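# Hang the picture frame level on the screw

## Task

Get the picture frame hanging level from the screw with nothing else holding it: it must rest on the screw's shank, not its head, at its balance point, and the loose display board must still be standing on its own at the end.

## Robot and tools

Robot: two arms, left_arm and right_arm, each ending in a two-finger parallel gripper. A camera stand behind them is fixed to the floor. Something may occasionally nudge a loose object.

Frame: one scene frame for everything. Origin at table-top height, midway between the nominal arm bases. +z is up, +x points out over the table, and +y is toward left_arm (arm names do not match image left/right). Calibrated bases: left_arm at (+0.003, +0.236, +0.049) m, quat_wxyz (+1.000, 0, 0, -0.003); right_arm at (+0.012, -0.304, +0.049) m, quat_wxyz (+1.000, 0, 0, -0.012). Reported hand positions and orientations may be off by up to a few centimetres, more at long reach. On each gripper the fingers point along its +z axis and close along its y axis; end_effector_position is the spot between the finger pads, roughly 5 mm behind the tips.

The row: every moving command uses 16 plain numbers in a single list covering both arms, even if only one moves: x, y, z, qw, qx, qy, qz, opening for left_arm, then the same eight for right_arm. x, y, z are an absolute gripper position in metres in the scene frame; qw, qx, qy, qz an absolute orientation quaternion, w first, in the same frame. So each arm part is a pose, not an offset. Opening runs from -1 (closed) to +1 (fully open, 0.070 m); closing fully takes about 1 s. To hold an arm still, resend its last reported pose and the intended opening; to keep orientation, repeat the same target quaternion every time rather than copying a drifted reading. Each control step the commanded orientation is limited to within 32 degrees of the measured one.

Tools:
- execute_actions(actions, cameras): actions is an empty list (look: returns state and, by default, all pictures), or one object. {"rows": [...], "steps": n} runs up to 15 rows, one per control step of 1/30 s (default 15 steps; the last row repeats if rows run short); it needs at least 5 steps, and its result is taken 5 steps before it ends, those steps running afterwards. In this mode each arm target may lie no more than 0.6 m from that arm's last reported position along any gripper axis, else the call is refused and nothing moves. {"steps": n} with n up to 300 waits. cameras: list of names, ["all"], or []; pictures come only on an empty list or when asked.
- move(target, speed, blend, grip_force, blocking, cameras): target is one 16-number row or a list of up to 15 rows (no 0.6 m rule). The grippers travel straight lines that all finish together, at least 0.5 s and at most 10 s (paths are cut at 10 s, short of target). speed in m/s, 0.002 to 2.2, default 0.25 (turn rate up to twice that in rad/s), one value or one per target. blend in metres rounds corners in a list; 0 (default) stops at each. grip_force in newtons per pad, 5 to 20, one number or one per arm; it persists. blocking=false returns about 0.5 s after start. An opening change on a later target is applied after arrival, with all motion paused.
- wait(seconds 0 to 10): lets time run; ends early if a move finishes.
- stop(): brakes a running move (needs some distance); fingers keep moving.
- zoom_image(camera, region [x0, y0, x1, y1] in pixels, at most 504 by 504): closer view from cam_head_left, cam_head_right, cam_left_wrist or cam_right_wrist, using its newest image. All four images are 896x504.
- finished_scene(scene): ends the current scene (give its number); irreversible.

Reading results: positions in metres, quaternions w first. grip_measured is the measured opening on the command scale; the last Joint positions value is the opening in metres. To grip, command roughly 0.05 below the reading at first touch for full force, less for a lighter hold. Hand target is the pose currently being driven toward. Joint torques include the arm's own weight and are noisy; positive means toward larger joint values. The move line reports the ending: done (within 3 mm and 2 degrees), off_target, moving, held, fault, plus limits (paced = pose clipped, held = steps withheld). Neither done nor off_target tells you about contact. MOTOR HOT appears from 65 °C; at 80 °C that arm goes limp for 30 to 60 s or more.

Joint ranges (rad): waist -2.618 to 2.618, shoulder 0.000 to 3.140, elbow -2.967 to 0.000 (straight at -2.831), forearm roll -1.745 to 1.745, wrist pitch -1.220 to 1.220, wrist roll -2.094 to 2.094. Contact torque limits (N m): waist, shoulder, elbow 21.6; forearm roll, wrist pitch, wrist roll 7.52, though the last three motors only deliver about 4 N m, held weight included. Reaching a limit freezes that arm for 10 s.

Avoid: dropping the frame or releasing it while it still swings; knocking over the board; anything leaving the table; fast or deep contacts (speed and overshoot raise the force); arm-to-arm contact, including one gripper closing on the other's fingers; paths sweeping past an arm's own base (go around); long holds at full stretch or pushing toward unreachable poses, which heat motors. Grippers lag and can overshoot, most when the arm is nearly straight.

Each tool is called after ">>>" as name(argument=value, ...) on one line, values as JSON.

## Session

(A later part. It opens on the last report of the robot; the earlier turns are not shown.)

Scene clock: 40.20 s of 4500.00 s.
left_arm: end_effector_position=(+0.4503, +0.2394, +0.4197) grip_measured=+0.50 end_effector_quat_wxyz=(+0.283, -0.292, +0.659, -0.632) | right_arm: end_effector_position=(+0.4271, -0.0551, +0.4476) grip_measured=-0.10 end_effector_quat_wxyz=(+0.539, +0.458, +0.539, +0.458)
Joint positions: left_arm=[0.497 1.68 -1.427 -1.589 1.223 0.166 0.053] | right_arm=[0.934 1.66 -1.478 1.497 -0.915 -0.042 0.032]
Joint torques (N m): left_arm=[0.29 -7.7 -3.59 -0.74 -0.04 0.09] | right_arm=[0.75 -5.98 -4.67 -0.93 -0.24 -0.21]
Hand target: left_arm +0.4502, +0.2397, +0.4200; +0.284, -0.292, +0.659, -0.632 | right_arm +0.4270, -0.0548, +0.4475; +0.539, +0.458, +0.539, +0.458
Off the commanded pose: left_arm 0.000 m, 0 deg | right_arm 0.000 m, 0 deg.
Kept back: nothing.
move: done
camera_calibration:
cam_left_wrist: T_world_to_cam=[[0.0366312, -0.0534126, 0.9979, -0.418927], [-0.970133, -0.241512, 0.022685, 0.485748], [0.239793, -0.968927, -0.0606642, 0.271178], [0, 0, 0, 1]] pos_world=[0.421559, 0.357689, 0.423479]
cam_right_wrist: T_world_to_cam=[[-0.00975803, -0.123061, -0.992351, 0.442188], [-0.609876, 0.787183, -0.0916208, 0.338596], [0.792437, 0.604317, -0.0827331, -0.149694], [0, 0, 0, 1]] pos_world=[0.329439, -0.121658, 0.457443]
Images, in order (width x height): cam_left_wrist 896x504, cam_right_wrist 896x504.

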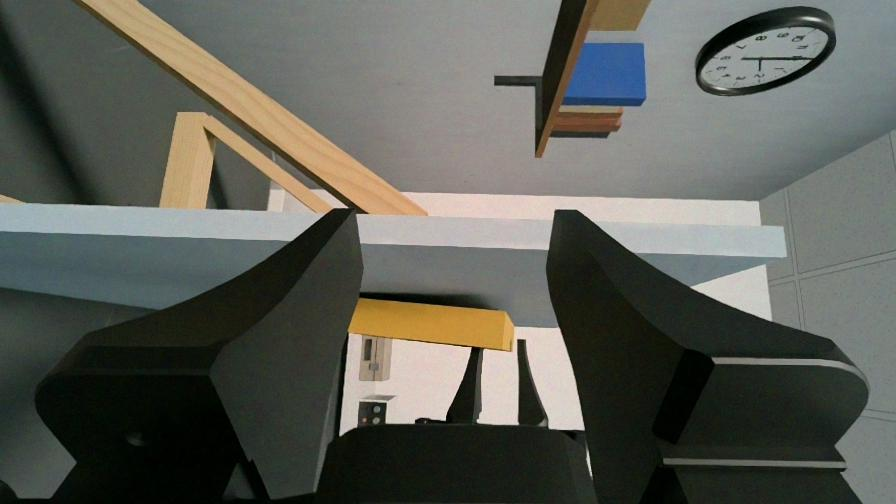

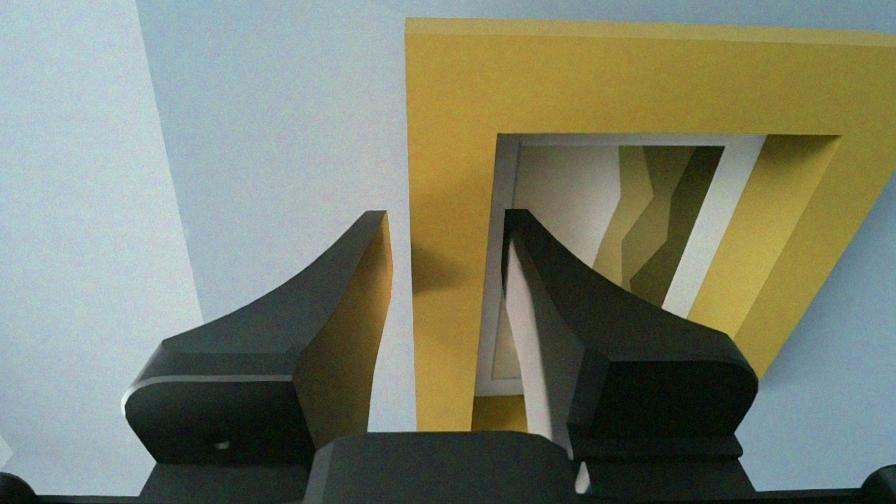

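>>> move(target=[0.4502,0.2397,0.42,0.284,-0.292,0.659,-0.632,0.5,0.427,-0.0548,0.4475,0.5389,0.4578,0.5389,0.4578,-0.38], grip_force=8, speed=0.06, cameras=["cam_right_wrist"])

Scene clock: 40.93 s of 4500.00 s.
left_arm: end_effector_position=(+0.4503, +0.2394, +0.4197) grip_measured=+0.50 end_effector_quat_wxyz=(+0.283, -0.292, +0.659, -0.632) | right_arm: end_effector_position=(+0.4271, -0.0551, +0.4476) grip_measured=-0.38 end_effector_quat_wxyz=(+0.539, +0.458, +0.539, +0.458)
Joint positions: left_arm=[0.497 1.68 -1.427 -1.589 1.223 0.166 0.053] | right_arm=[0.934 1.66 -1.478 1.497 -0.915 -0.042 0.022]
Joint torques (N m): left_arm=[0.36 -7.82 -3.45 -0.75 -0.03 0.05] | right_arm=[0.72 -5.58 -4.7 -0.94 -0.24 -0.19]
Hand target: left_arm +0.4502, +0.2397, +0.4200; +0.284, -0.292, +0.659, -0.632 | right_arm +0.4270, -0.0548, +0.4475; +0.539, +0.458, +0.539, +0.458
Off the commanded pose: left_arm 0.000 m, 0 deg | right_arm 0.000 m, 0 deg.
Kept back: nothing.
grip_force (N): 8, 8
move: done
camera_calibration:
cam_right_wrist: T_world_to_cam=[[-0.00975803, -0.123061, -0.992351, 0.442188], [-0.609876, 0.787183, -0.0916208, 0.338596], [0.792437, 0.604317, -0.0827331, -0.149694], [0, 0, 0, 1]] pos_world=[0.329439, -0.121658, 0.457443]
Images, in order (width x height): cam_right_wrist 896x504.

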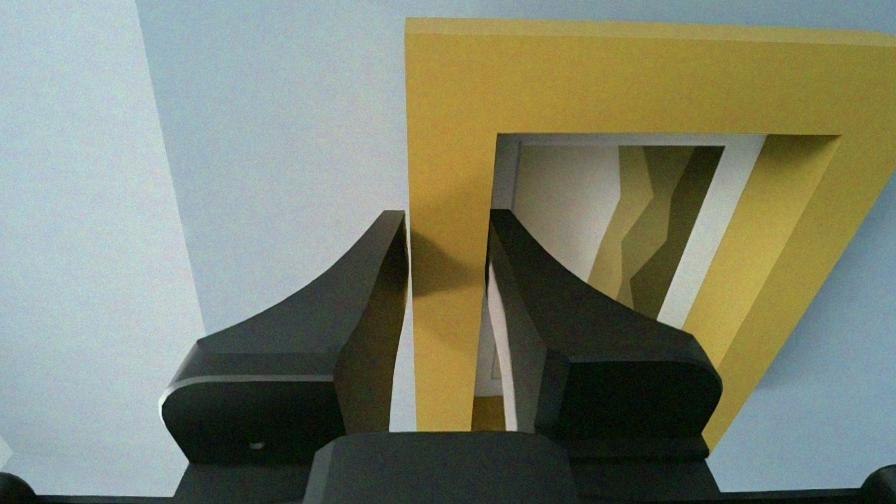

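>>> move(target=[0.4502,0.2397,0.42,0.284,-0.292,0.659,-0.632,0.5,0.427,-0.0548,0.4475,0.5389,0.4578,0.5389,0.4578,-0.44], speed=0.06)

>>> move(target=[0.4502,0.2397,0.42,0.284,-0.292,0.659,-0.632,0.5,0.427,-0.0548,0.4475,0.5389,0.4578,0.5389,0.4578,-0.5], speed=0.06, cameras=["cam_left_wrist","cam_right_wrist"])

Scene clock: 41.67 s of 4500.00 s.
left_arm: end_effector_position=(+0.4503, +0.2394, +0.4197) grip_measured=+0.50 end_effector_quat_wxyz=(+0.283, -0.292, +0.659, -0.632) | right_arm: end_effector_position=(+0.4269, -0.0548, +0.4480) grip_measured=-0.43 end_effector_quat_wxyz=(+0.539, +0.458, +0.539, +0.458)
Joint positions: left_arm=[0.497 1.68 -1.427 -1.589 1.223 0.166 0.053] | right_arm=[0.935 1.66 -1.479 1.497 -0.915 -0.042 0.02]
Joint torques (N m): left_arm=[0.62 -7.6 -3.5 -0.76 -0.02 0.05] | right_arm=[0.1 -5.75 -3.85 -0.81 -0.2 -0.17]
Hand target: left_arm +0.4502, +0.2397, +0.4200; +0.284, -0.292, +0.659, -0.632 | right_arm +0.4270, -0.0548, +0.4475; +0.539, +0.458, +0.539, +0.458
Off the commanded pose: left_arm 0.000 m, 0 deg | right_arm 0.001 m, 0 deg.
Kept back: nothing.
grip_force (N): 8, 8
move: done

Scene clock: 42.17 s of 4500.00 s.
left_arm: end_effector_position=(+0.4503, +0.2394, +0.4197) grip_measured=+0.50 end_effector_quat_wxyz=(+0.283, -0.292, +0.659, -0.632) | right_arm: end_effector_position=(+0.4269, -0.0548, +0.4480) grip_measured=-0.43 end_effector_quat_wxyz=(+0.539, +0.458, +0.539, +0.458)
Joint positions: left_arm=[0.497 1.68 -1.427 -1.589 1.223 0.166 0.053] | right_arm=[0.935 1.66 -1.479 1.497 -0.915 -0.042 0.02]
Joint torques (N m): left_arm=[0.62 -7.81 -3.51 -0.76 -0.02 0.07] | right_arm=[-0.42 -5.86 -3.25 -0.74 -0.18 -0.15]
Hand target: left_arm +0.4502, +0.2397, +0.4200; +0.284, -0.292, +0.659, -0.632 | right_arm +0.4270, -0.0548, +0.4475; +0.539, +0.458, +0.539, +0.458
Off the commanded pose: left_arm 0.000 m, 0 deg | right_arm 0.001 m, 0 deg.
Kept back: nothing.
grip_force (N): 8, 8
move: done
camera_calibration:
cam_left_wrist: T_world_to_cam=[[0.0366312, -0.0534126, 0.9979, -0.418927], [-0.970133, -0.241512, 0.022685, 0.485748], [0.239793, -0.968927, -0.0606642, 0.271178], [0, 0, 0, 1]] pos_world=[0.421559, 0.357689, 0.423479]
cam_right_wrist: T_world_to_cam=[[-0.00902558, -0.122391, -0.992441, 0.442406], [-0.610504, 0.786714, -0.0914679, 0.338403], [0.791962, 0.605063, -0.0818206, -0.149942], [0, 0, 0, 1]] pos_world=[0.329338, -0.121356, 0.457746]
Images, in order (width x height): cam_left_wrist 896x504, cam_right_wrist 896x504.

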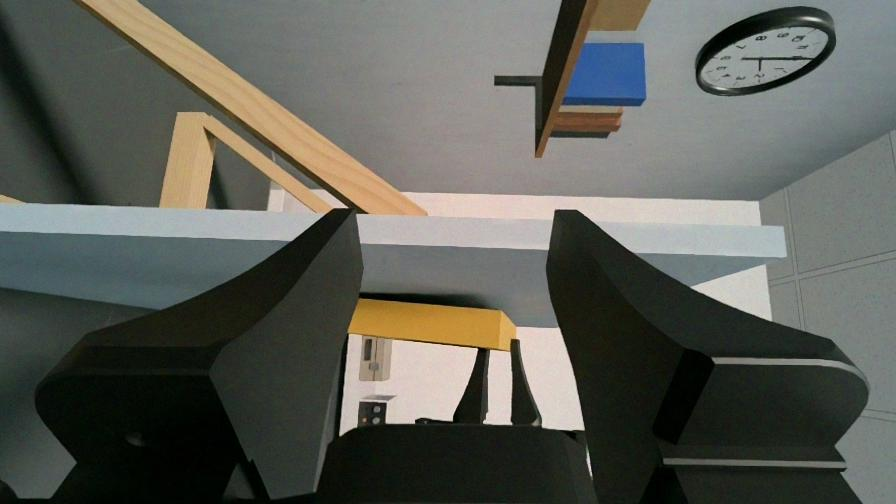

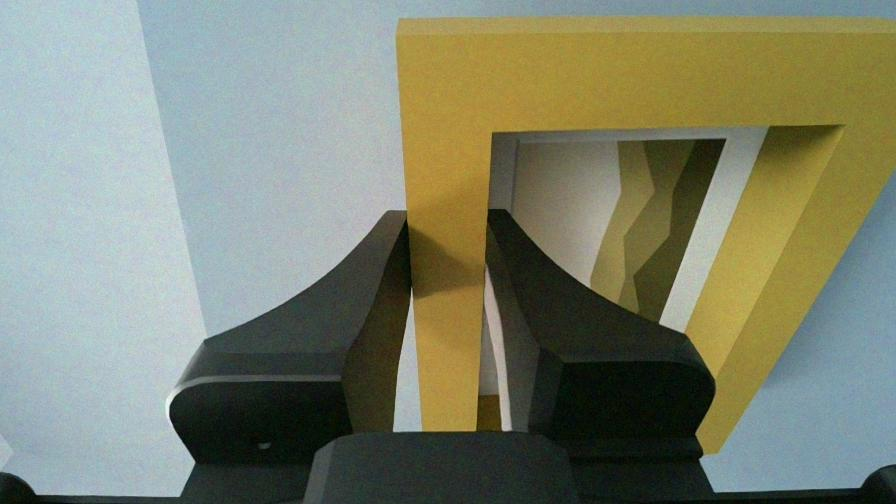

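>>> move(target=[0.4502,0.2397,0.42,0.284,-0.292,0.659,-0.632,0.5,0.427,-0.0548,0.460,0.5389,0.4578,0.5389,0.4578,-0.5], speed=0.05, grip_force=15, cameras=["all"])

>>> zoom_image(camera="cam_left_wrist", region=[345, 270, 565, 370])

Scene clock: 43.20 s of 4500.00 s.
left_arm: end_effector_position=(+0.4503, +0.2394, +0.4197) grip_measured=+0.50 end_effector_quat_wxyz=(+0.283, -0.292, +0.659, -0.632) | right_arm: end_effector_position=(+0.4269, -0.0549, +0.4600) grip_measured=-0.44 end_effector_quat_wxyz=(+0.539, +0.458, +0.539, +0.458)
Joint positions: left_arm=[0.497 1.68 -1.427 -1.589 1.223 0.166 0.053] | right_arm=[0.935 1.661 -1.529 1.537 -0.913 -0.106 0.019]
Joint torques (N m): left_arm=[0.57 -7.7 -3.46 -0.74 -0.02 0.09] | right_arm=[-0.65 -7.13 -5.27 -1.93 -0.04 0.24]
Hand target: left_arm +0.4502, +0.2397, +0.4200; +0.284, -0.292, +0.659, -0.632 | right_arm +0.4270, -0.0548, +0.4600; +0.539, +0.458, +0.539, +0.458
Off the commanded pose: left_arm 0.000 m, 0 deg | right_arm 0.000 m, 0 deg.
Kept back: nothing.
grip_force (N): 15, 15
move: done
camera_calibration:
cam_left_wrist: T_world_to_cam=[[0.0366312, -0.0534126, 0.9979, -0.418927], [-0.970133, -0.241512, 0.022685, 0.485748], [0.239793, -0.968927, -0.0606642, 0.271178], [0, 0, 0, 1]] pos_world=[0.421559, 0.357689, 0.423479]
cam_right_wrist: T_world_to_cam=[[-0.0106603, -0.122989, -0.992351, 0.454932], [-0.609963, 0.787186, -0.0910088, 0.339185], [0.792358, 0.604328, -0.0834103, -0.148416], [0, 0, 0, 1]] pos_world=[0.329339, -0.121358, 0.469941]

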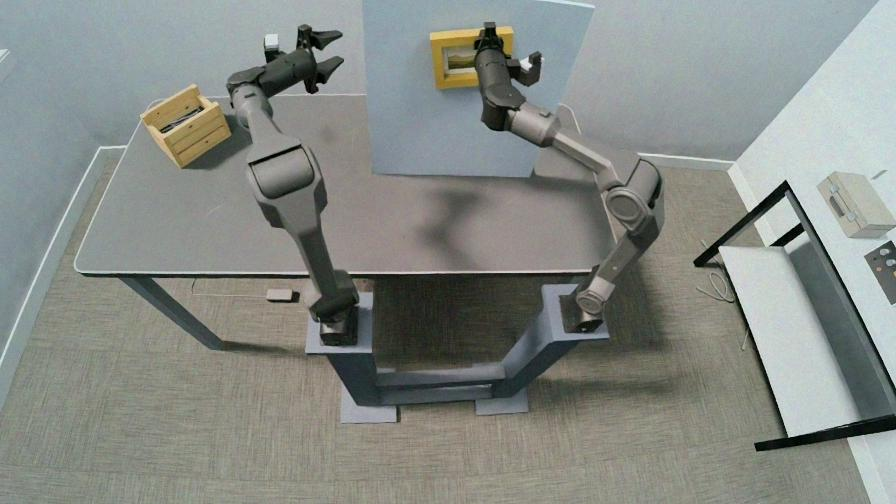

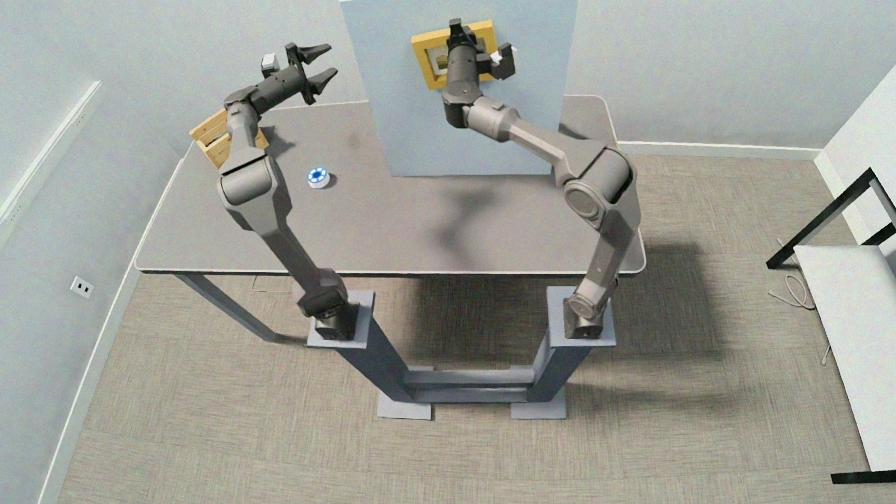

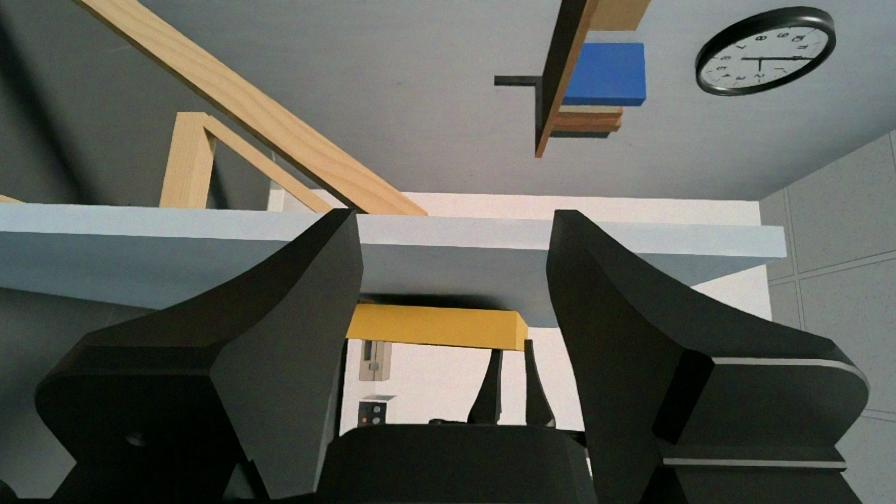

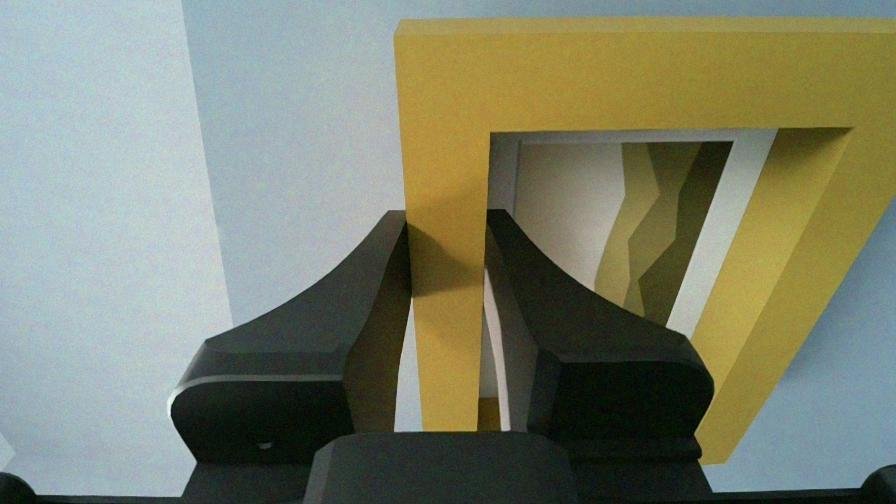

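Scaled by 2.291 from the camera's 896x504 image, which has a finer 1280x720 frame.

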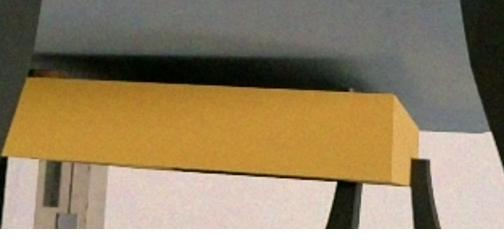

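>>> move(target=[0.4502,0.2397,0.42,0.284,-0.292,0.659,-0.632,0.5,0.405,-0.0548,0.460,0.5389,0.4578,0.5389,0.4578,-0.5], speed=0.04, cameras=["cam_left_wrist","cam_right_wrist"])

>>> zoom_image(camera="cam_left_wrist", region=[345, 270, 565, 370])

Scene clock: 44.33 s of 4500.00 s.
left_arm: end_effector_position=(+0.4503, +0.2394, +0.4197) grip_measured=+0.50 end_effector_quat_wxyz=(+0.283, -0.292, +0.659, -0.632) | right_arm: end_effector_position=(+0.4047, -0.0548, +0.4599) grip_measured=-0.44 end_effector_quat_wxyz=(+0.539, +0.458, +0.539, +0.458)
Joint positions: left_arm=[0.497 1.68 -1.427 -1.589 1.223 0.166 0.053] | right_arm=[0.993 1.614 -1.471 1.533 -0.971 -0.095 0.019]
Joint torques (N m): left_arm=[0.59 -7.63 -3.51 -0.71 -0.04 0.04] | right_arm=[-0.49 -7.11 -4.65 -1.64 0.01 0.17]
Hand target: left_arm +0.4502, +0.2397, +0.4200; +0.284, -0.292, +0.659, -0.632 | right_arm +0.4050, -0.0548, +0.4600; +0.539, +0.458, +0.539, +0.458
Off the commanded pose: left_arm 0.000 m, 0 deg | right_arm 0.000 m, 0 deg.
Kept back: nothing.
grip_force (N): 15, 15
move: done
camera_calibration:
cam_left_wrist: T_world_to_cam=[[0.0366312, -0.0534126, 0.9979, -0.418927], [-0.970133, -0.241512, 0.022685, 0.485748], [0.239793, -0.968927, -0.0606642, 0.271178], [0, 0, 0, 1]] pos_world=[0.421559, 0.357689, 0.423479]
cam_right_wrist: T_world_to_cam=[[-0.0104439, -0.12287, -0.992368, 0.454553], [-0.610298, 0.786927, -0.0910103, 0.325705], [0.792103, 0.604689, -0.0832058, -0.130808], [0, 0, 0, 1]] pos_world=[0.307138, -0.121357, 0.469842]
Images, in order (width x height): cam_left_wrist 896x504, cam_right_wrist 896x504.

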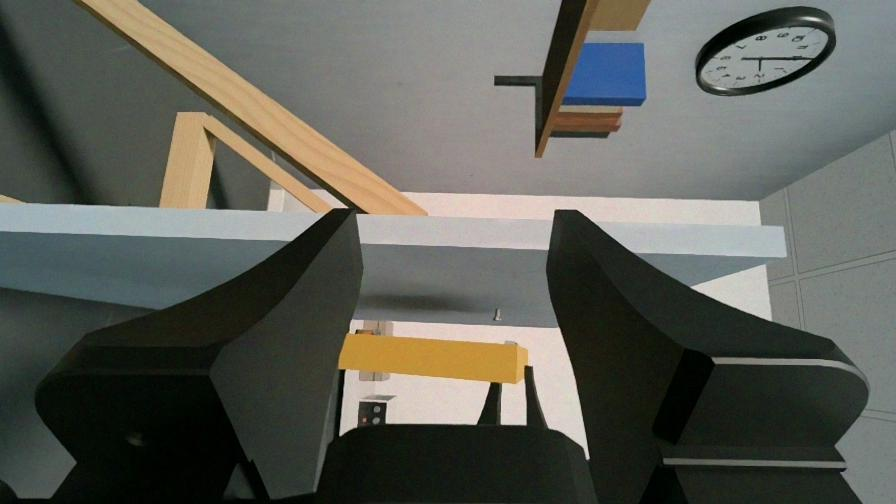

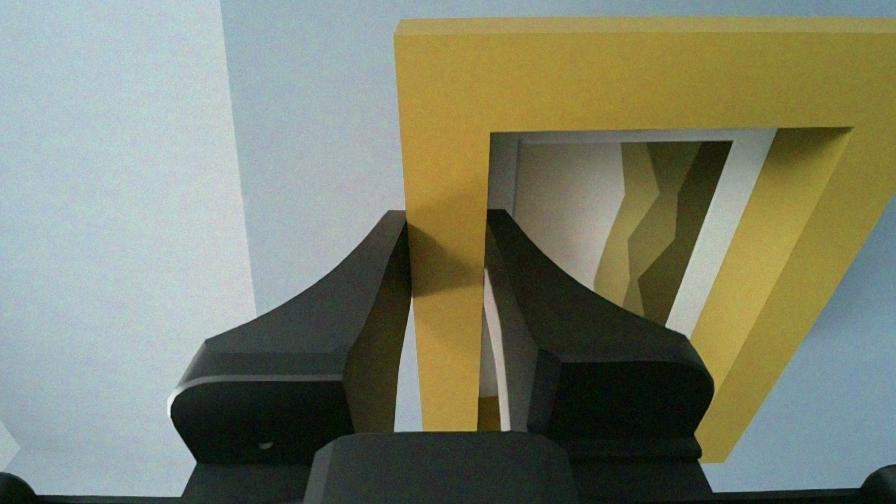

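Scaled by 2.291 from the camera's 896x504 image, which has a finer 1280x720 frame.

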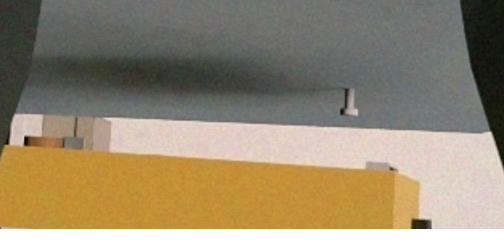

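>>> zoom_image(camera="cam_left_wrist", region=[480, 295, 540, 355])

>>> zoom_image(camera="cam_left_wrist", region=[345, 310, 405, 370])

Scaled by 8.400 from the camera's 896x504 image, which has a finer 1280x720 frame.

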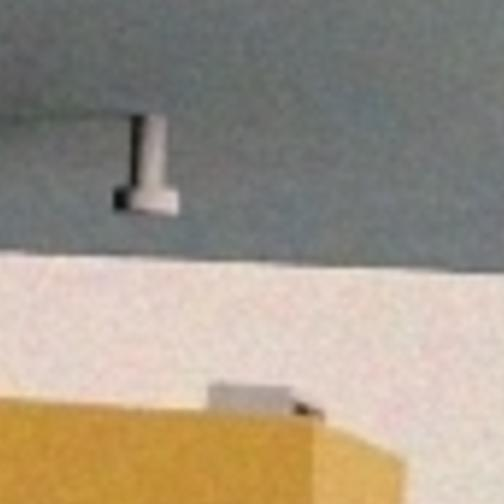

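Scaled by 8.400 from the camera's 896x504 image, which has a finer 1280x720 frame.

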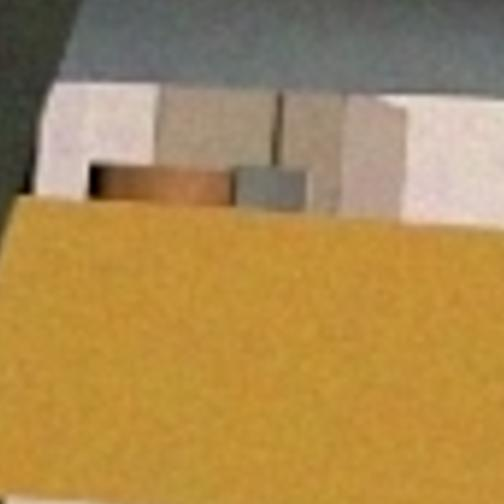

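>>> move(target=[0.4502,0.2397,0.42,0.284,-0.292,0.659,-0.632,0.5,0.372,-0.050,0.460,0.3763,0.2746,0.6517,0.5986,-0.5], speed=0.12, cameras=["cam_head_right","cam_left_wrist"])

>>> zoom_image(camera="cam_left_wrist", region=[345, 290, 565, 430])

Scene clock: 52.00 s of 4500.00 s.
left_arm: end_effector_position=(+0.4503, +0.2394, +0.4197) grip_measured=+0.50 end_effector_quat_wxyz=(+0.283, -0.292, +0.659, -0.632) | right_arm: end_effector_position=(+0.3721, -0.0498, +0.4596) grip_measured=-0.44 end_effector_quat_wxyz=(+0.376, +0.282, +0.657, +0.589)
Joint positions: left_arm=[0.497 1.68 -1.427 -1.589 1.223 0.166 0.053] | right_arm=[0.657 1.322 -1.187 0.976 -0.044 0.434 0.019]
Joint torques (N m): left_arm=[0.41 -7.69 -3.64 -0.73 -0.03 0.01] | right_arm=[0.7 -6.02 -5.29 -0.15 -0.82 0.06]
Hand target: left_arm +0.4502, +0.2397, +0.4200; +0.284, -0.292, +0.659, -0.632 | right_arm +0.3719, -0.0499, +0.4602; +0.377, +0.282, +0.656, +0.590
Off the commanded pose: left_arm 0.000 m, 0 deg | right_arm 0.000 m, 2 deg.
Kept back: nothing.
grip_force (N): 15, 15
move: done
camera_calibration:
cam_left_wrist: T_world_to_cam=[[0.0366312, -0.0534126, 0.9979, -0.418927], [-0.970133, -0.241512, 0.022685, 0.485748], [0.239793, -0.968927, -0.0606642, 0.271178], [0, 0, 0, 1]] pos_world=[0.421559, 0.357689, 0.423479]
Images, in order (width x height): cam_head_right 896x504, cam_left_wrist 896x504.

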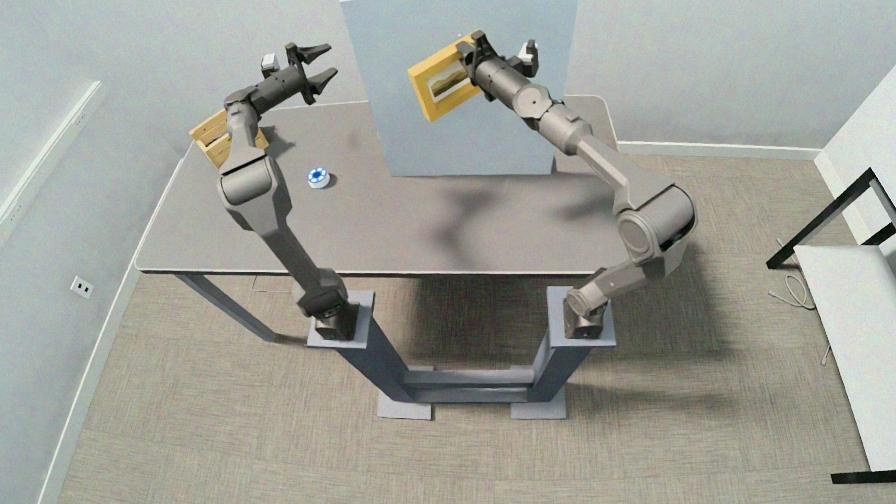

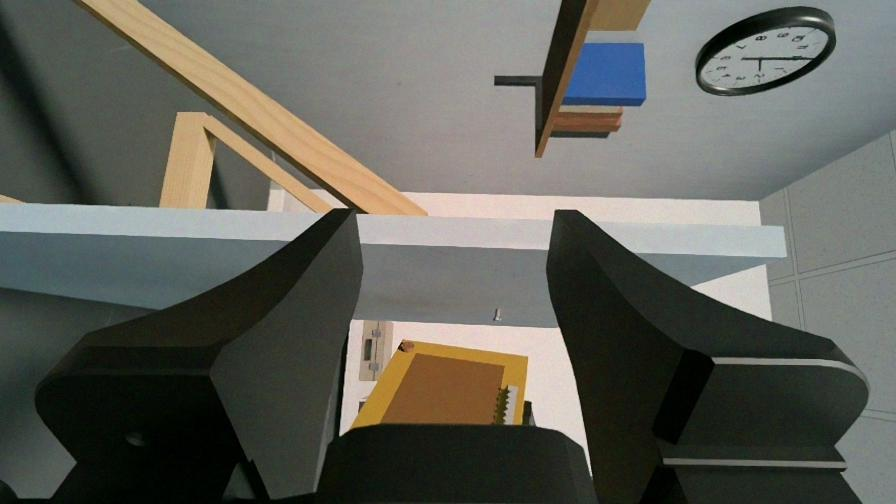

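Scaled by 2.291 from the camera's 896x504 image, which has a finer 1280x720 frame.

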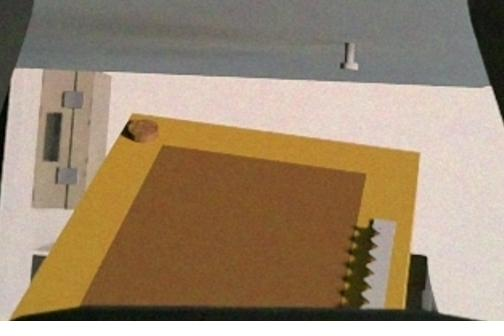

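>>> move(target=[0.39,0.25,0.43,0.284,-0.292,0.659,-0.632,0.5,0.372,-0.050,0.460,0.377,0.282,0.656,0.590,-0.5], speed=0.15, cameras=["cam_left_wrist"])

>>> zoom_image(camera="cam_left_wrist", region=[345, 280, 565, 430])

Scene clock: 53.13 s of 4500.00 s.
left_arm: end_effector_position=(+0.3896, +0.2496, +0.4304) grip_measured=+0.50 end_effector_quat_wxyz=(+0.317, -0.328, +0.648, -0.610) | right_arm: end_effector_position=(+0.3722, -0.0499, +0.4600) grip_measured=-0.44 end_effector_quat_wxyz=(+0.377, +0.282, +0.656, +0.590)
Joint positions: left_arm=[0.609 1.433 -1.202 -1.565 1.223 0.145 0.053] | right_arm=[0.657 1.322 -1.186 0.915 -0.047 0.494 0.019]
Joint torques (N m): left_arm=[-0.88 -4.2 -3.47 -0.95 0.2 0.04] | right_arm=[-0.15 -5.47 -4.74 -0.13 -0.87 0.03]
Hand target: left_arm +0.3903, +0.2496, +0.4300; +0.317, -0.328, +0.648, -0.610 | right_arm +0.3720, -0.0500, +0.4600; +0.377, +0.282, +0.656, +0.590
Off the commanded pose: left_arm 0.001 m, 6 deg | right_arm 0.000 m, 0 deg.
joint sent to its limit (left arm) — joint 5 (wrist pitch), upper limit.
Kept back: nothing.
grip_force (N): 15, 15
move: off_target (left_arm)
camera_calibration:
cam_left_wrist: T_world_to_cam=[[0.049727, -0.0639284, 0.996715, -0.428781], [-0.937757, -0.346423, 0.0245662, 0.441837], [0.343715, -0.935897, -0.0771759, 0.254631], [0, 0, 0, 1]] pos_world=[0.348137, 0.36396, 0.43617]
Images, in order (width x height): cam_left_wrist 896x504.

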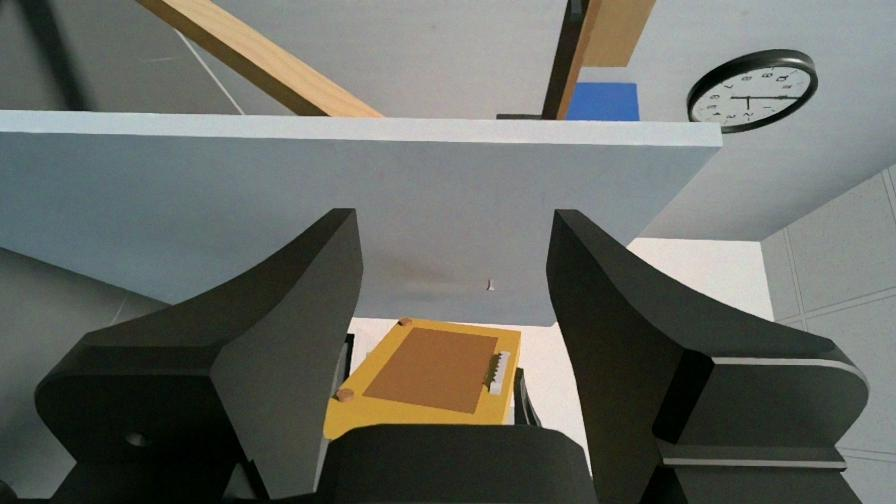

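Scaled by 2.291 from the camera's 896x504 image, which has a finer 1280x720 frame.

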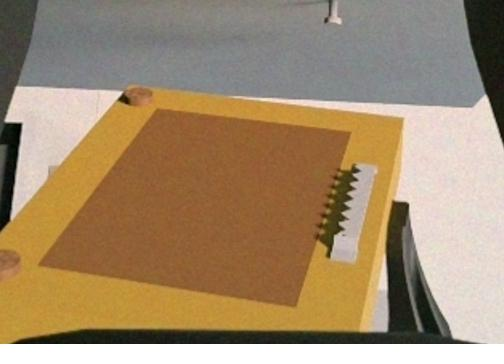

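>>> zoom_image(camera="cam_left_wrist", region=[470, 340, 530, 400])

>>> zoom_image(camera="cam_left_wrist", region=[320, 310, 540, 440])

Scaled by 8.400 from the camera's 896x504 image, which has a finer 1280x720 frame.

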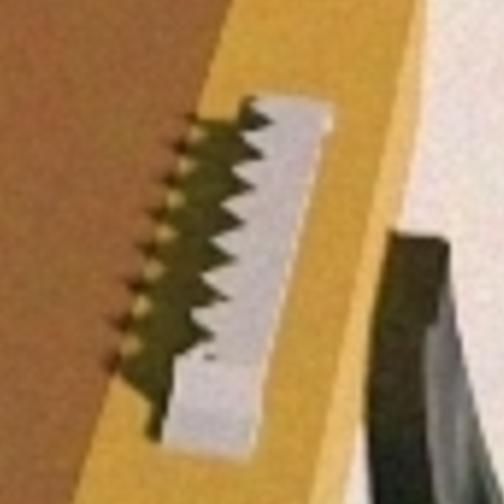

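Scaled by 2.291 from the camera's 896x504 image, which has a finer 1280x720 frame.

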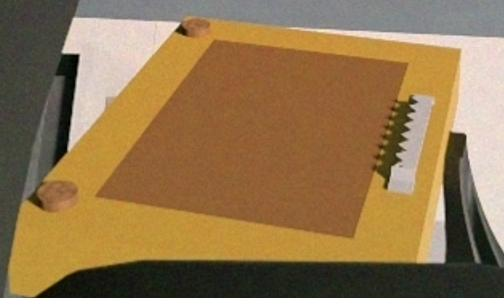

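>>> move(target=[0.4502,0.2397,0.42,0.284,-0.292,0.659,-0.632,0.5,0.390,-0.063,0.462,0.5,0.5,0.5,0.5,-0.5], speed=0.12, cameras=["all"])

>>> zoom_image(camera="cam_left_wrist", region=[345, 280, 545, 380])

Scene clock: 59.40 s of 4500.00 s.
left_arm: end_effector_position=(+0.4504, +0.2399, +0.4198) grip_measured=+0.50 end_effector_quat_wxyz=(+0.284, -0.292, +0.659, -0.632) | right_arm: end_effector_position=(+0.3901, -0.0629, +0.4620) grip_measured=-0.44 end_effector_quat_wxyz=(+0.500, +0.500, +0.500, +0.500)
Joint positions: left_arm=[0.498 1.68 -1.428 -1.588 1.222 0.166 0.053] | right_arm=[1.02 1.561 -1.417 1.534 -0.997 0.068 0.019]
Joint torques (N m): left_arm=[-0.29 -6.34 -2.98 -0.95 0.29 -0.13] | right_arm=[0.15 -6.97 -4.62 -1.63 0 0.15]
Hand target: left_arm +0.4502, +0.2397, +0.4200; +0.284, -0.292, +0.659, -0.632 | right_arm +0.3900, -0.0630, +0.4620; +0.500, +0.500, +0.500, +0.500
Off the commanded pose: left_arm 0.000 m, 0 deg | right_arm 0.000 m, 0 deg.
Kept back: nothing.
grip_force (N): 15, 15
move: done
camera_calibration:
cam_left_wrist: T_world_to_cam=[[0.0358437, -0.054784, 0.997855, -0.418352], [-0.96969, -0.243395, 0.0214692, 0.486769], [0.241696, -0.968379, -0.0618476, 0.271207], [0, 0, 0, 1]] pos_world=[0.42146, 0.358189, 0.423777]
cam_right_wrist: T_world_to_cam=[[-0.00990397, 0.0387915, -0.999198, 0.468534], [-0.609757, 0.791735, 0.036781, 0.264369], [0.792527, 0.609632, 0.015812, -0.159741], [0, 0, 0, 1]] pos_world=[0.29244, -0.130102, 0.460961]

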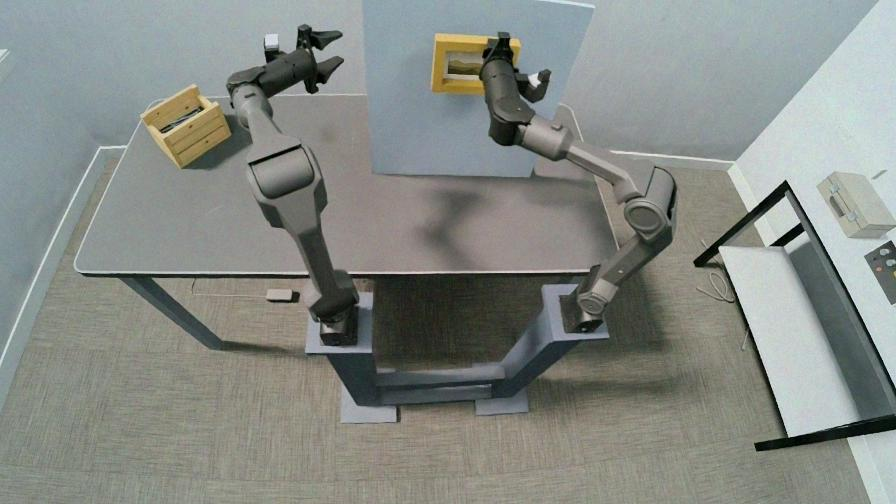

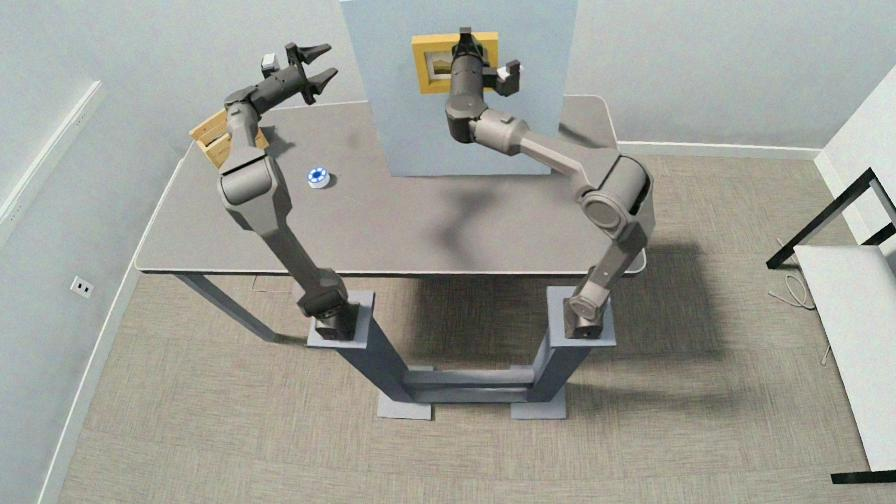

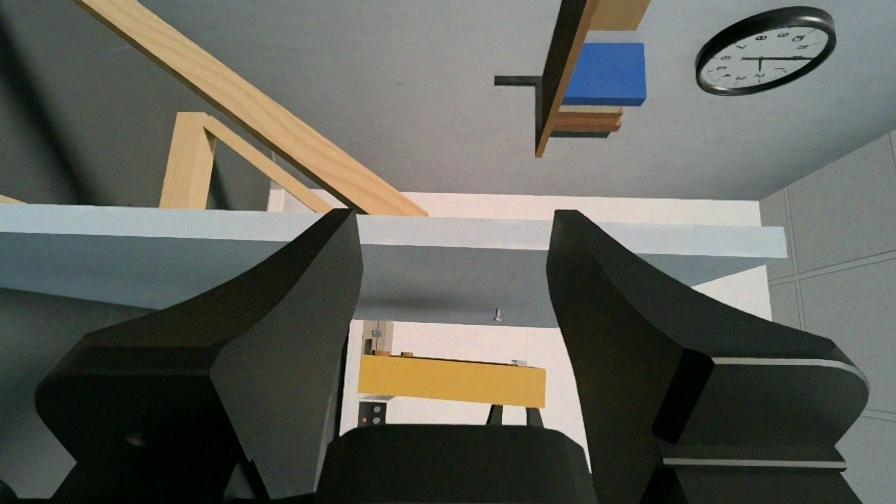

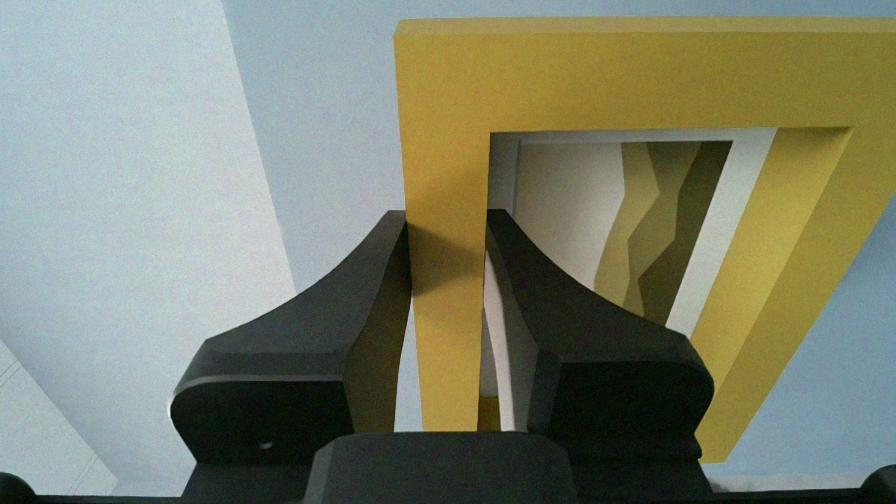

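Scaled by 2.520 from the camera's 896x504 image, which has a finer 1280x720 frame.

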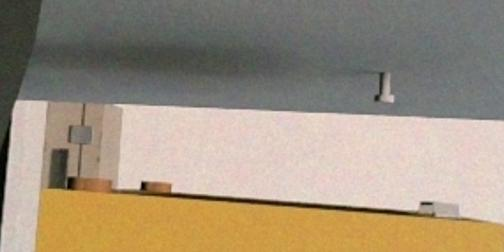

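>>> move(target=[0.4502,0.2397,0.42,0.284,-0.292,0.659,-0.632,0.5,0.427,-0.063,0.460,0.5,0.5,0.5,0.5,-0.5], speed=0.05, cameras=["cam_left_wrist"])

>>> zoom_image(camera="cam_left_wrist", region=[345, 280, 545, 380])

Scene clock: 60.93 s of 4500.00 s.
left_arm: end_effector_position=(+0.4504, +0.2399, +0.4198) grip_measured=+0.50 end_effector_quat_wxyz=(+0.284, -0.292, +0.659, -0.632) | right_arm: end_effector_position=(+0.4273, -0.0631, +0.4600) grip_measured=-0.45 end_effector_quat_wxyz=(+0.500, +0.500, +0.500, +0.500)
Joint positions: left_arm=[0.498 1.68 -1.428 -1.588 1.222 0.166 0.053] | right_arm=[0.918 1.638 -1.501 1.53 -0.896 0.065 0.019]
Joint torques (N m): left_arm=[0.61 -7.61 -2.31 -0.75 0.28 -0.12] | right_arm=[0.68 -7.31 -4.78 -1.43 -0.18 -0.13]
Hand target: left_arm +0.4502, +0.2397, +0.4200; +0.284, -0.292, +0.659, -0.632 | right_arm +0.4270, -0.0630, +0.4600; +0.500, +0.500, +0.500, +0.500
Off the commanded pose: left_arm 0.000 m, 0 deg | right_arm 0.000 m, 0 deg.
Kept back: nothing.
grip_force (N): 15, 15
move: done
camera_calibration:
cam_left_wrist: T_world_to_cam=[[0.0358437, -0.054784, 0.997855, -0.418352], [-0.96969, -0.243395, 0.0214692, 0.486769], [0.241696, -0.968379, -0.0618476, 0.271207], [0, 0, 0, 1]] pos_world=[0.42146, 0.358189, 0.423777]
Images, in order (width x height): cam_left_wrist 896x504.

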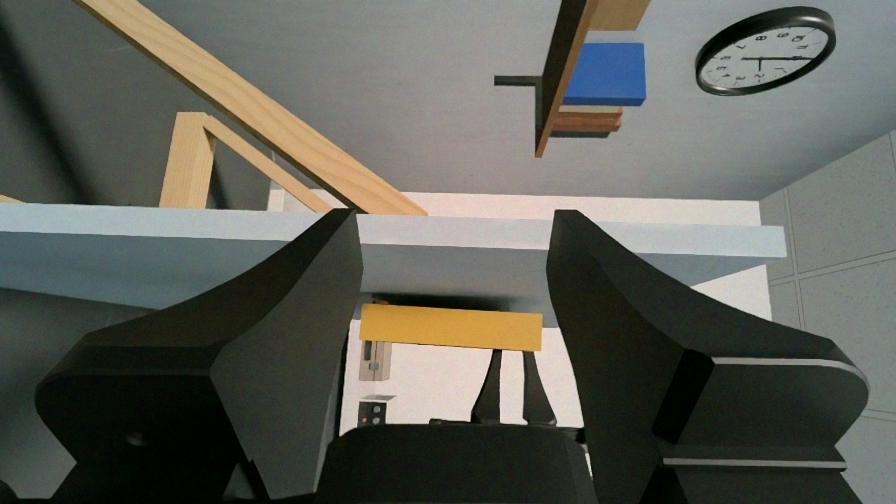

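Scaled by 2.520 from the camera's 896x504 image, which has a finer 1280x720 frame.

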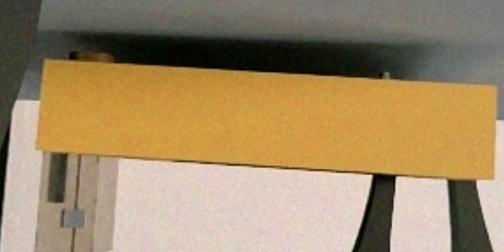

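>>> move(target=[0.4502,0.2397,0.42,0.284,-0.292,0.659,-0.632,0.5,0.427,-0.063,0.450,0.5,0.5,0.5,0.5,-0.5], speed=0.03)

>>> move(target=[0.4502,0.2397,0.42,0.284,-0.292,0.659,-0.632,0.5,0.427,-0.063,0.447,0.5,0.5,0.5,0.5,-0.5], speed=0.03, cameras=["cam_left_wrist"])

>>> zoom_image(camera="cam_left_wrist", region=[345, 280, 545, 380])

Scene clock: 62.00 s of 4500.00 s.
left_arm: end_effector_position=(+0.4504, +0.2399, +0.4198) grip_measured=+0.50 end_effector_quat_wxyz=(+0.284, -0.292, +0.659, -0.632) | right_arm: end_effector_position=(+0.4272, -0.0632, +0.4496) grip_measured=-0.45 end_effector_quat_wxyz=(+0.500, +0.500, +0.500, +0.500)
Joint positions: left_arm=[0.498 1.68 -1.428 -1.588 1.222 0.166 0.053] | right_arm=[0.918 1.638 -1.459 1.498 -0.898 0.116 0.019]
Joint torques (N m): left_arm=[0.56 -7.92 -2.52 -0.73 0.25 -0.18] | right_arm=[0.72 -8.25 -4.92 -1.47 -0.29 -0.09]
Hand target: left_arm +0.4502, +0.2397, +0.4200; +0.284, -0.292, +0.659, -0.632 | right_arm +0.4270, -0.0630, +0.4500; +0.500, +0.500, +0.500, +0.500
Off the commanded pose: left_arm 0.000 m, 0 deg | right_arm 0.000 m, 0 deg.
Kept back: nothing.
grip_force (N): 15, 15
move: done

Scene clock: 62.70 s of 4500.00 s.
left_arm: end_effector_position=(+0.4504, +0.2399, +0.4198) grip_measured=+0.50 end_effector_quat_wxyz=(+0.284, -0.292, +0.659, -0.632) | right_arm: end_effector_position=(+0.4272, -0.0630, +0.4474) grip_measured=-0.45 end_effector_quat_wxyz=(+0.500, +0.500, +0.500, +0.500)
Joint positions: left_arm=[0.498 1.68 -1.428 -1.588 1.222 0.166 0.053] | right_arm=[0.918 1.638 -1.449 1.488 -0.898 0.131 0.019]
Joint torques (N m): left_arm=[0.53 -7.69 -2.48 -0.74 0.21 -0.14] | right_arm=[0.4 -7.69 -4.08 -1.25 -0.36 0.11]
Hand target: left_arm +0.4502, +0.2397, +0.4200; +0.284, -0.292, +0.659, -0.632 | right_arm +0.4270, -0.0630, +0.4470; +0.500, +0.500, +0.500, +0.500
Off the commanded pose: left_arm 0.000 m, 0 deg | right_arm 0.000 m, 0 deg.
Kept back: nothing.
grip_force (N): 15, 15
move: done
camera_calibration:
cam_left_wrist: T_world_to_cam=[[0.0358437, -0.054784, 0.997855, -0.418352], [-0.96969, -0.243395, 0.0214692, 0.486769], [0.241696, -0.968379, -0.0618476, 0.271207], [0, 0, 0, 1]] pos_world=[0.42146, 0.358189, 0.423777]
Images, in order (width x height): cam_left_wrist 896x504.

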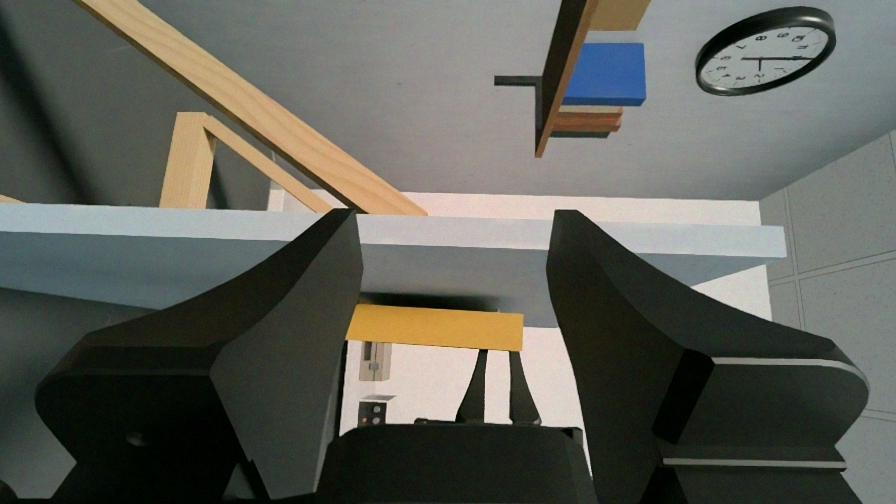

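Scaled by 2.520 from the camera's 896x504 image, which has a finer 1280x720 frame.

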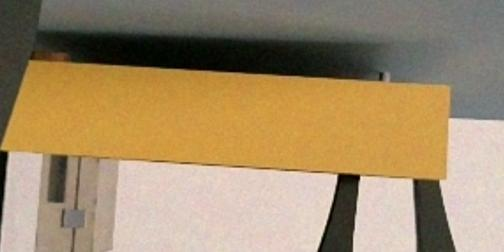

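>>> move(target=[0.4502,0.2397,0.42,0.284,-0.292,0.659,-0.632,0.5,0.427,-0.063,0.4455,0.5,0.5,0.5,0.5,-0.5], speed=0.03)

>>> move(target=[0.4502,0.2397,0.42,0.284,-0.292,0.659,-0.632,0.5,0.427,-0.063,0.444,0.5,0.5,0.5,0.5,-0.5], speed=0.03, cameras=["cam_left_wrist","cam_right_wrist"])

Scene clock: 63.70 s of 4500.00 s.
left_arm: end_effector_position=(+0.4504, +0.2399, +0.4198) grip_measured=+0.50 end_effector_quat_wxyz=(+0.284, -0.292, +0.659, -0.632) | right_arm: end_effector_position=(+0.4270, -0.0627, +0.4466) grip_measured=-0.44 end_effector_quat_wxyz=(+0.500, +0.499, +0.500, +0.501)
Joint positions: left_arm=[0.498 1.68 -1.428 -1.588 1.222 0.166 0.053] | right_arm=[0.919 1.638 -1.444 1.482 -0.899 0.139 0.019]
Joint torques (N m): left_arm=[0.48 -7.66 -2.42 -0.7 0.21 -0.12] | right_arm=[-0.43 -6.49 -2.23 0.07 -0.67 0]
Hand target: left_arm +0.4502, +0.2397, +0.4200; +0.284, -0.292, +0.659, -0.632 | right_arm +0.4270, -0.0630, +0.4455; +0.500, +0.500, +0.500, +0.500
Off the commanded pose: left_arm 0.000 m, 0 deg | right_arm 0.001 m, 0 deg.
Kept back: nothing.
grip_force (N): 15, 15
move: done

Scene clock: 64.40 s of 4500.00 s.
left_arm: end_effector_position=(+0.4504, +0.2399, +0.4198) grip_measured=+0.50 end_effector_quat_wxyz=(+0.284, -0.292, +0.659, -0.632) | right_arm: end_effector_position=(+0.4268, -0.0630, +0.4450) grip_measured=-0.44 end_effector_quat_wxyz=(+0.500, +0.499, +0.499, +0.501)
Joint positions: left_arm=[0.498 1.68 -1.428 -1.588 1.222 0.166 0.053] | right_arm=[0.919 1.637 -1.437 1.478 -0.9 0.146 0.02]
Joint torques (N m): left_arm=[0.52 -7.7 -2.37 -0.75 0.19 -0.15] | right_arm=[-1.36 -3.76 -0.77 1.12 -0.88 -0.13]
Hand target: left_arm +0.4502, +0.2397, +0.4200; +0.284, -0.292, +0.659, -0.632 | right_arm +0.4270, -0.0630, +0.4440; +0.500, +0.500, +0.500, +0.500
Off the commanded pose: left_arm 0.000 m, 0 deg | right_arm 0.001 m, 0 deg.
Kept back: nothing.
grip_force (N): 15, 15
move: done
camera_calibration:
cam_left_wrist: T_world_to_cam=[[0.0358437, -0.054784, 0.997855, -0.418352], [-0.96969, -0.243395, 0.0214692, 0.486769], [0.241696, -0.968379, -0.0618476, 0.271207], [0, 0, 0, 1]] pos_world=[0.42146, 0.358189, 0.423777]
cam_right_wrist: T_world_to_cam=[[-0.00768138, 0.0390378, -0.999208, 0.45103], [-0.610736, 0.791034, 0.0355997, 0.28835], [0.791797, 0.610526, 0.0177655, -0.189022], [0, 0, 0, 1]] pos_world=[0.329237, -0.130299, 0.443766]
Images, in order (width x height): cam_left_wrist 896x504, cam_right_wrist 896x504.

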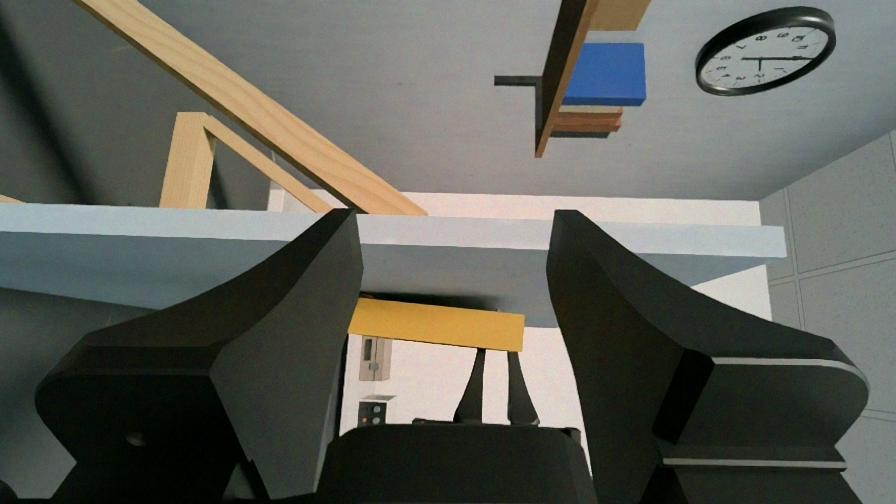

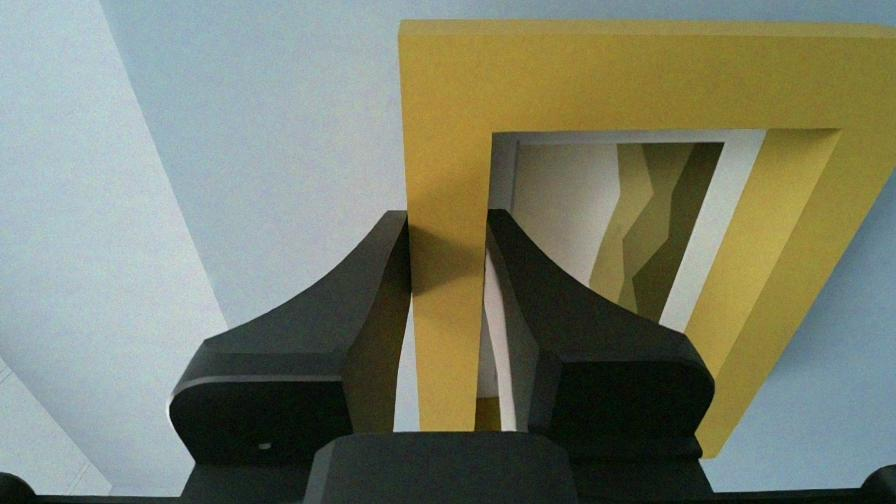

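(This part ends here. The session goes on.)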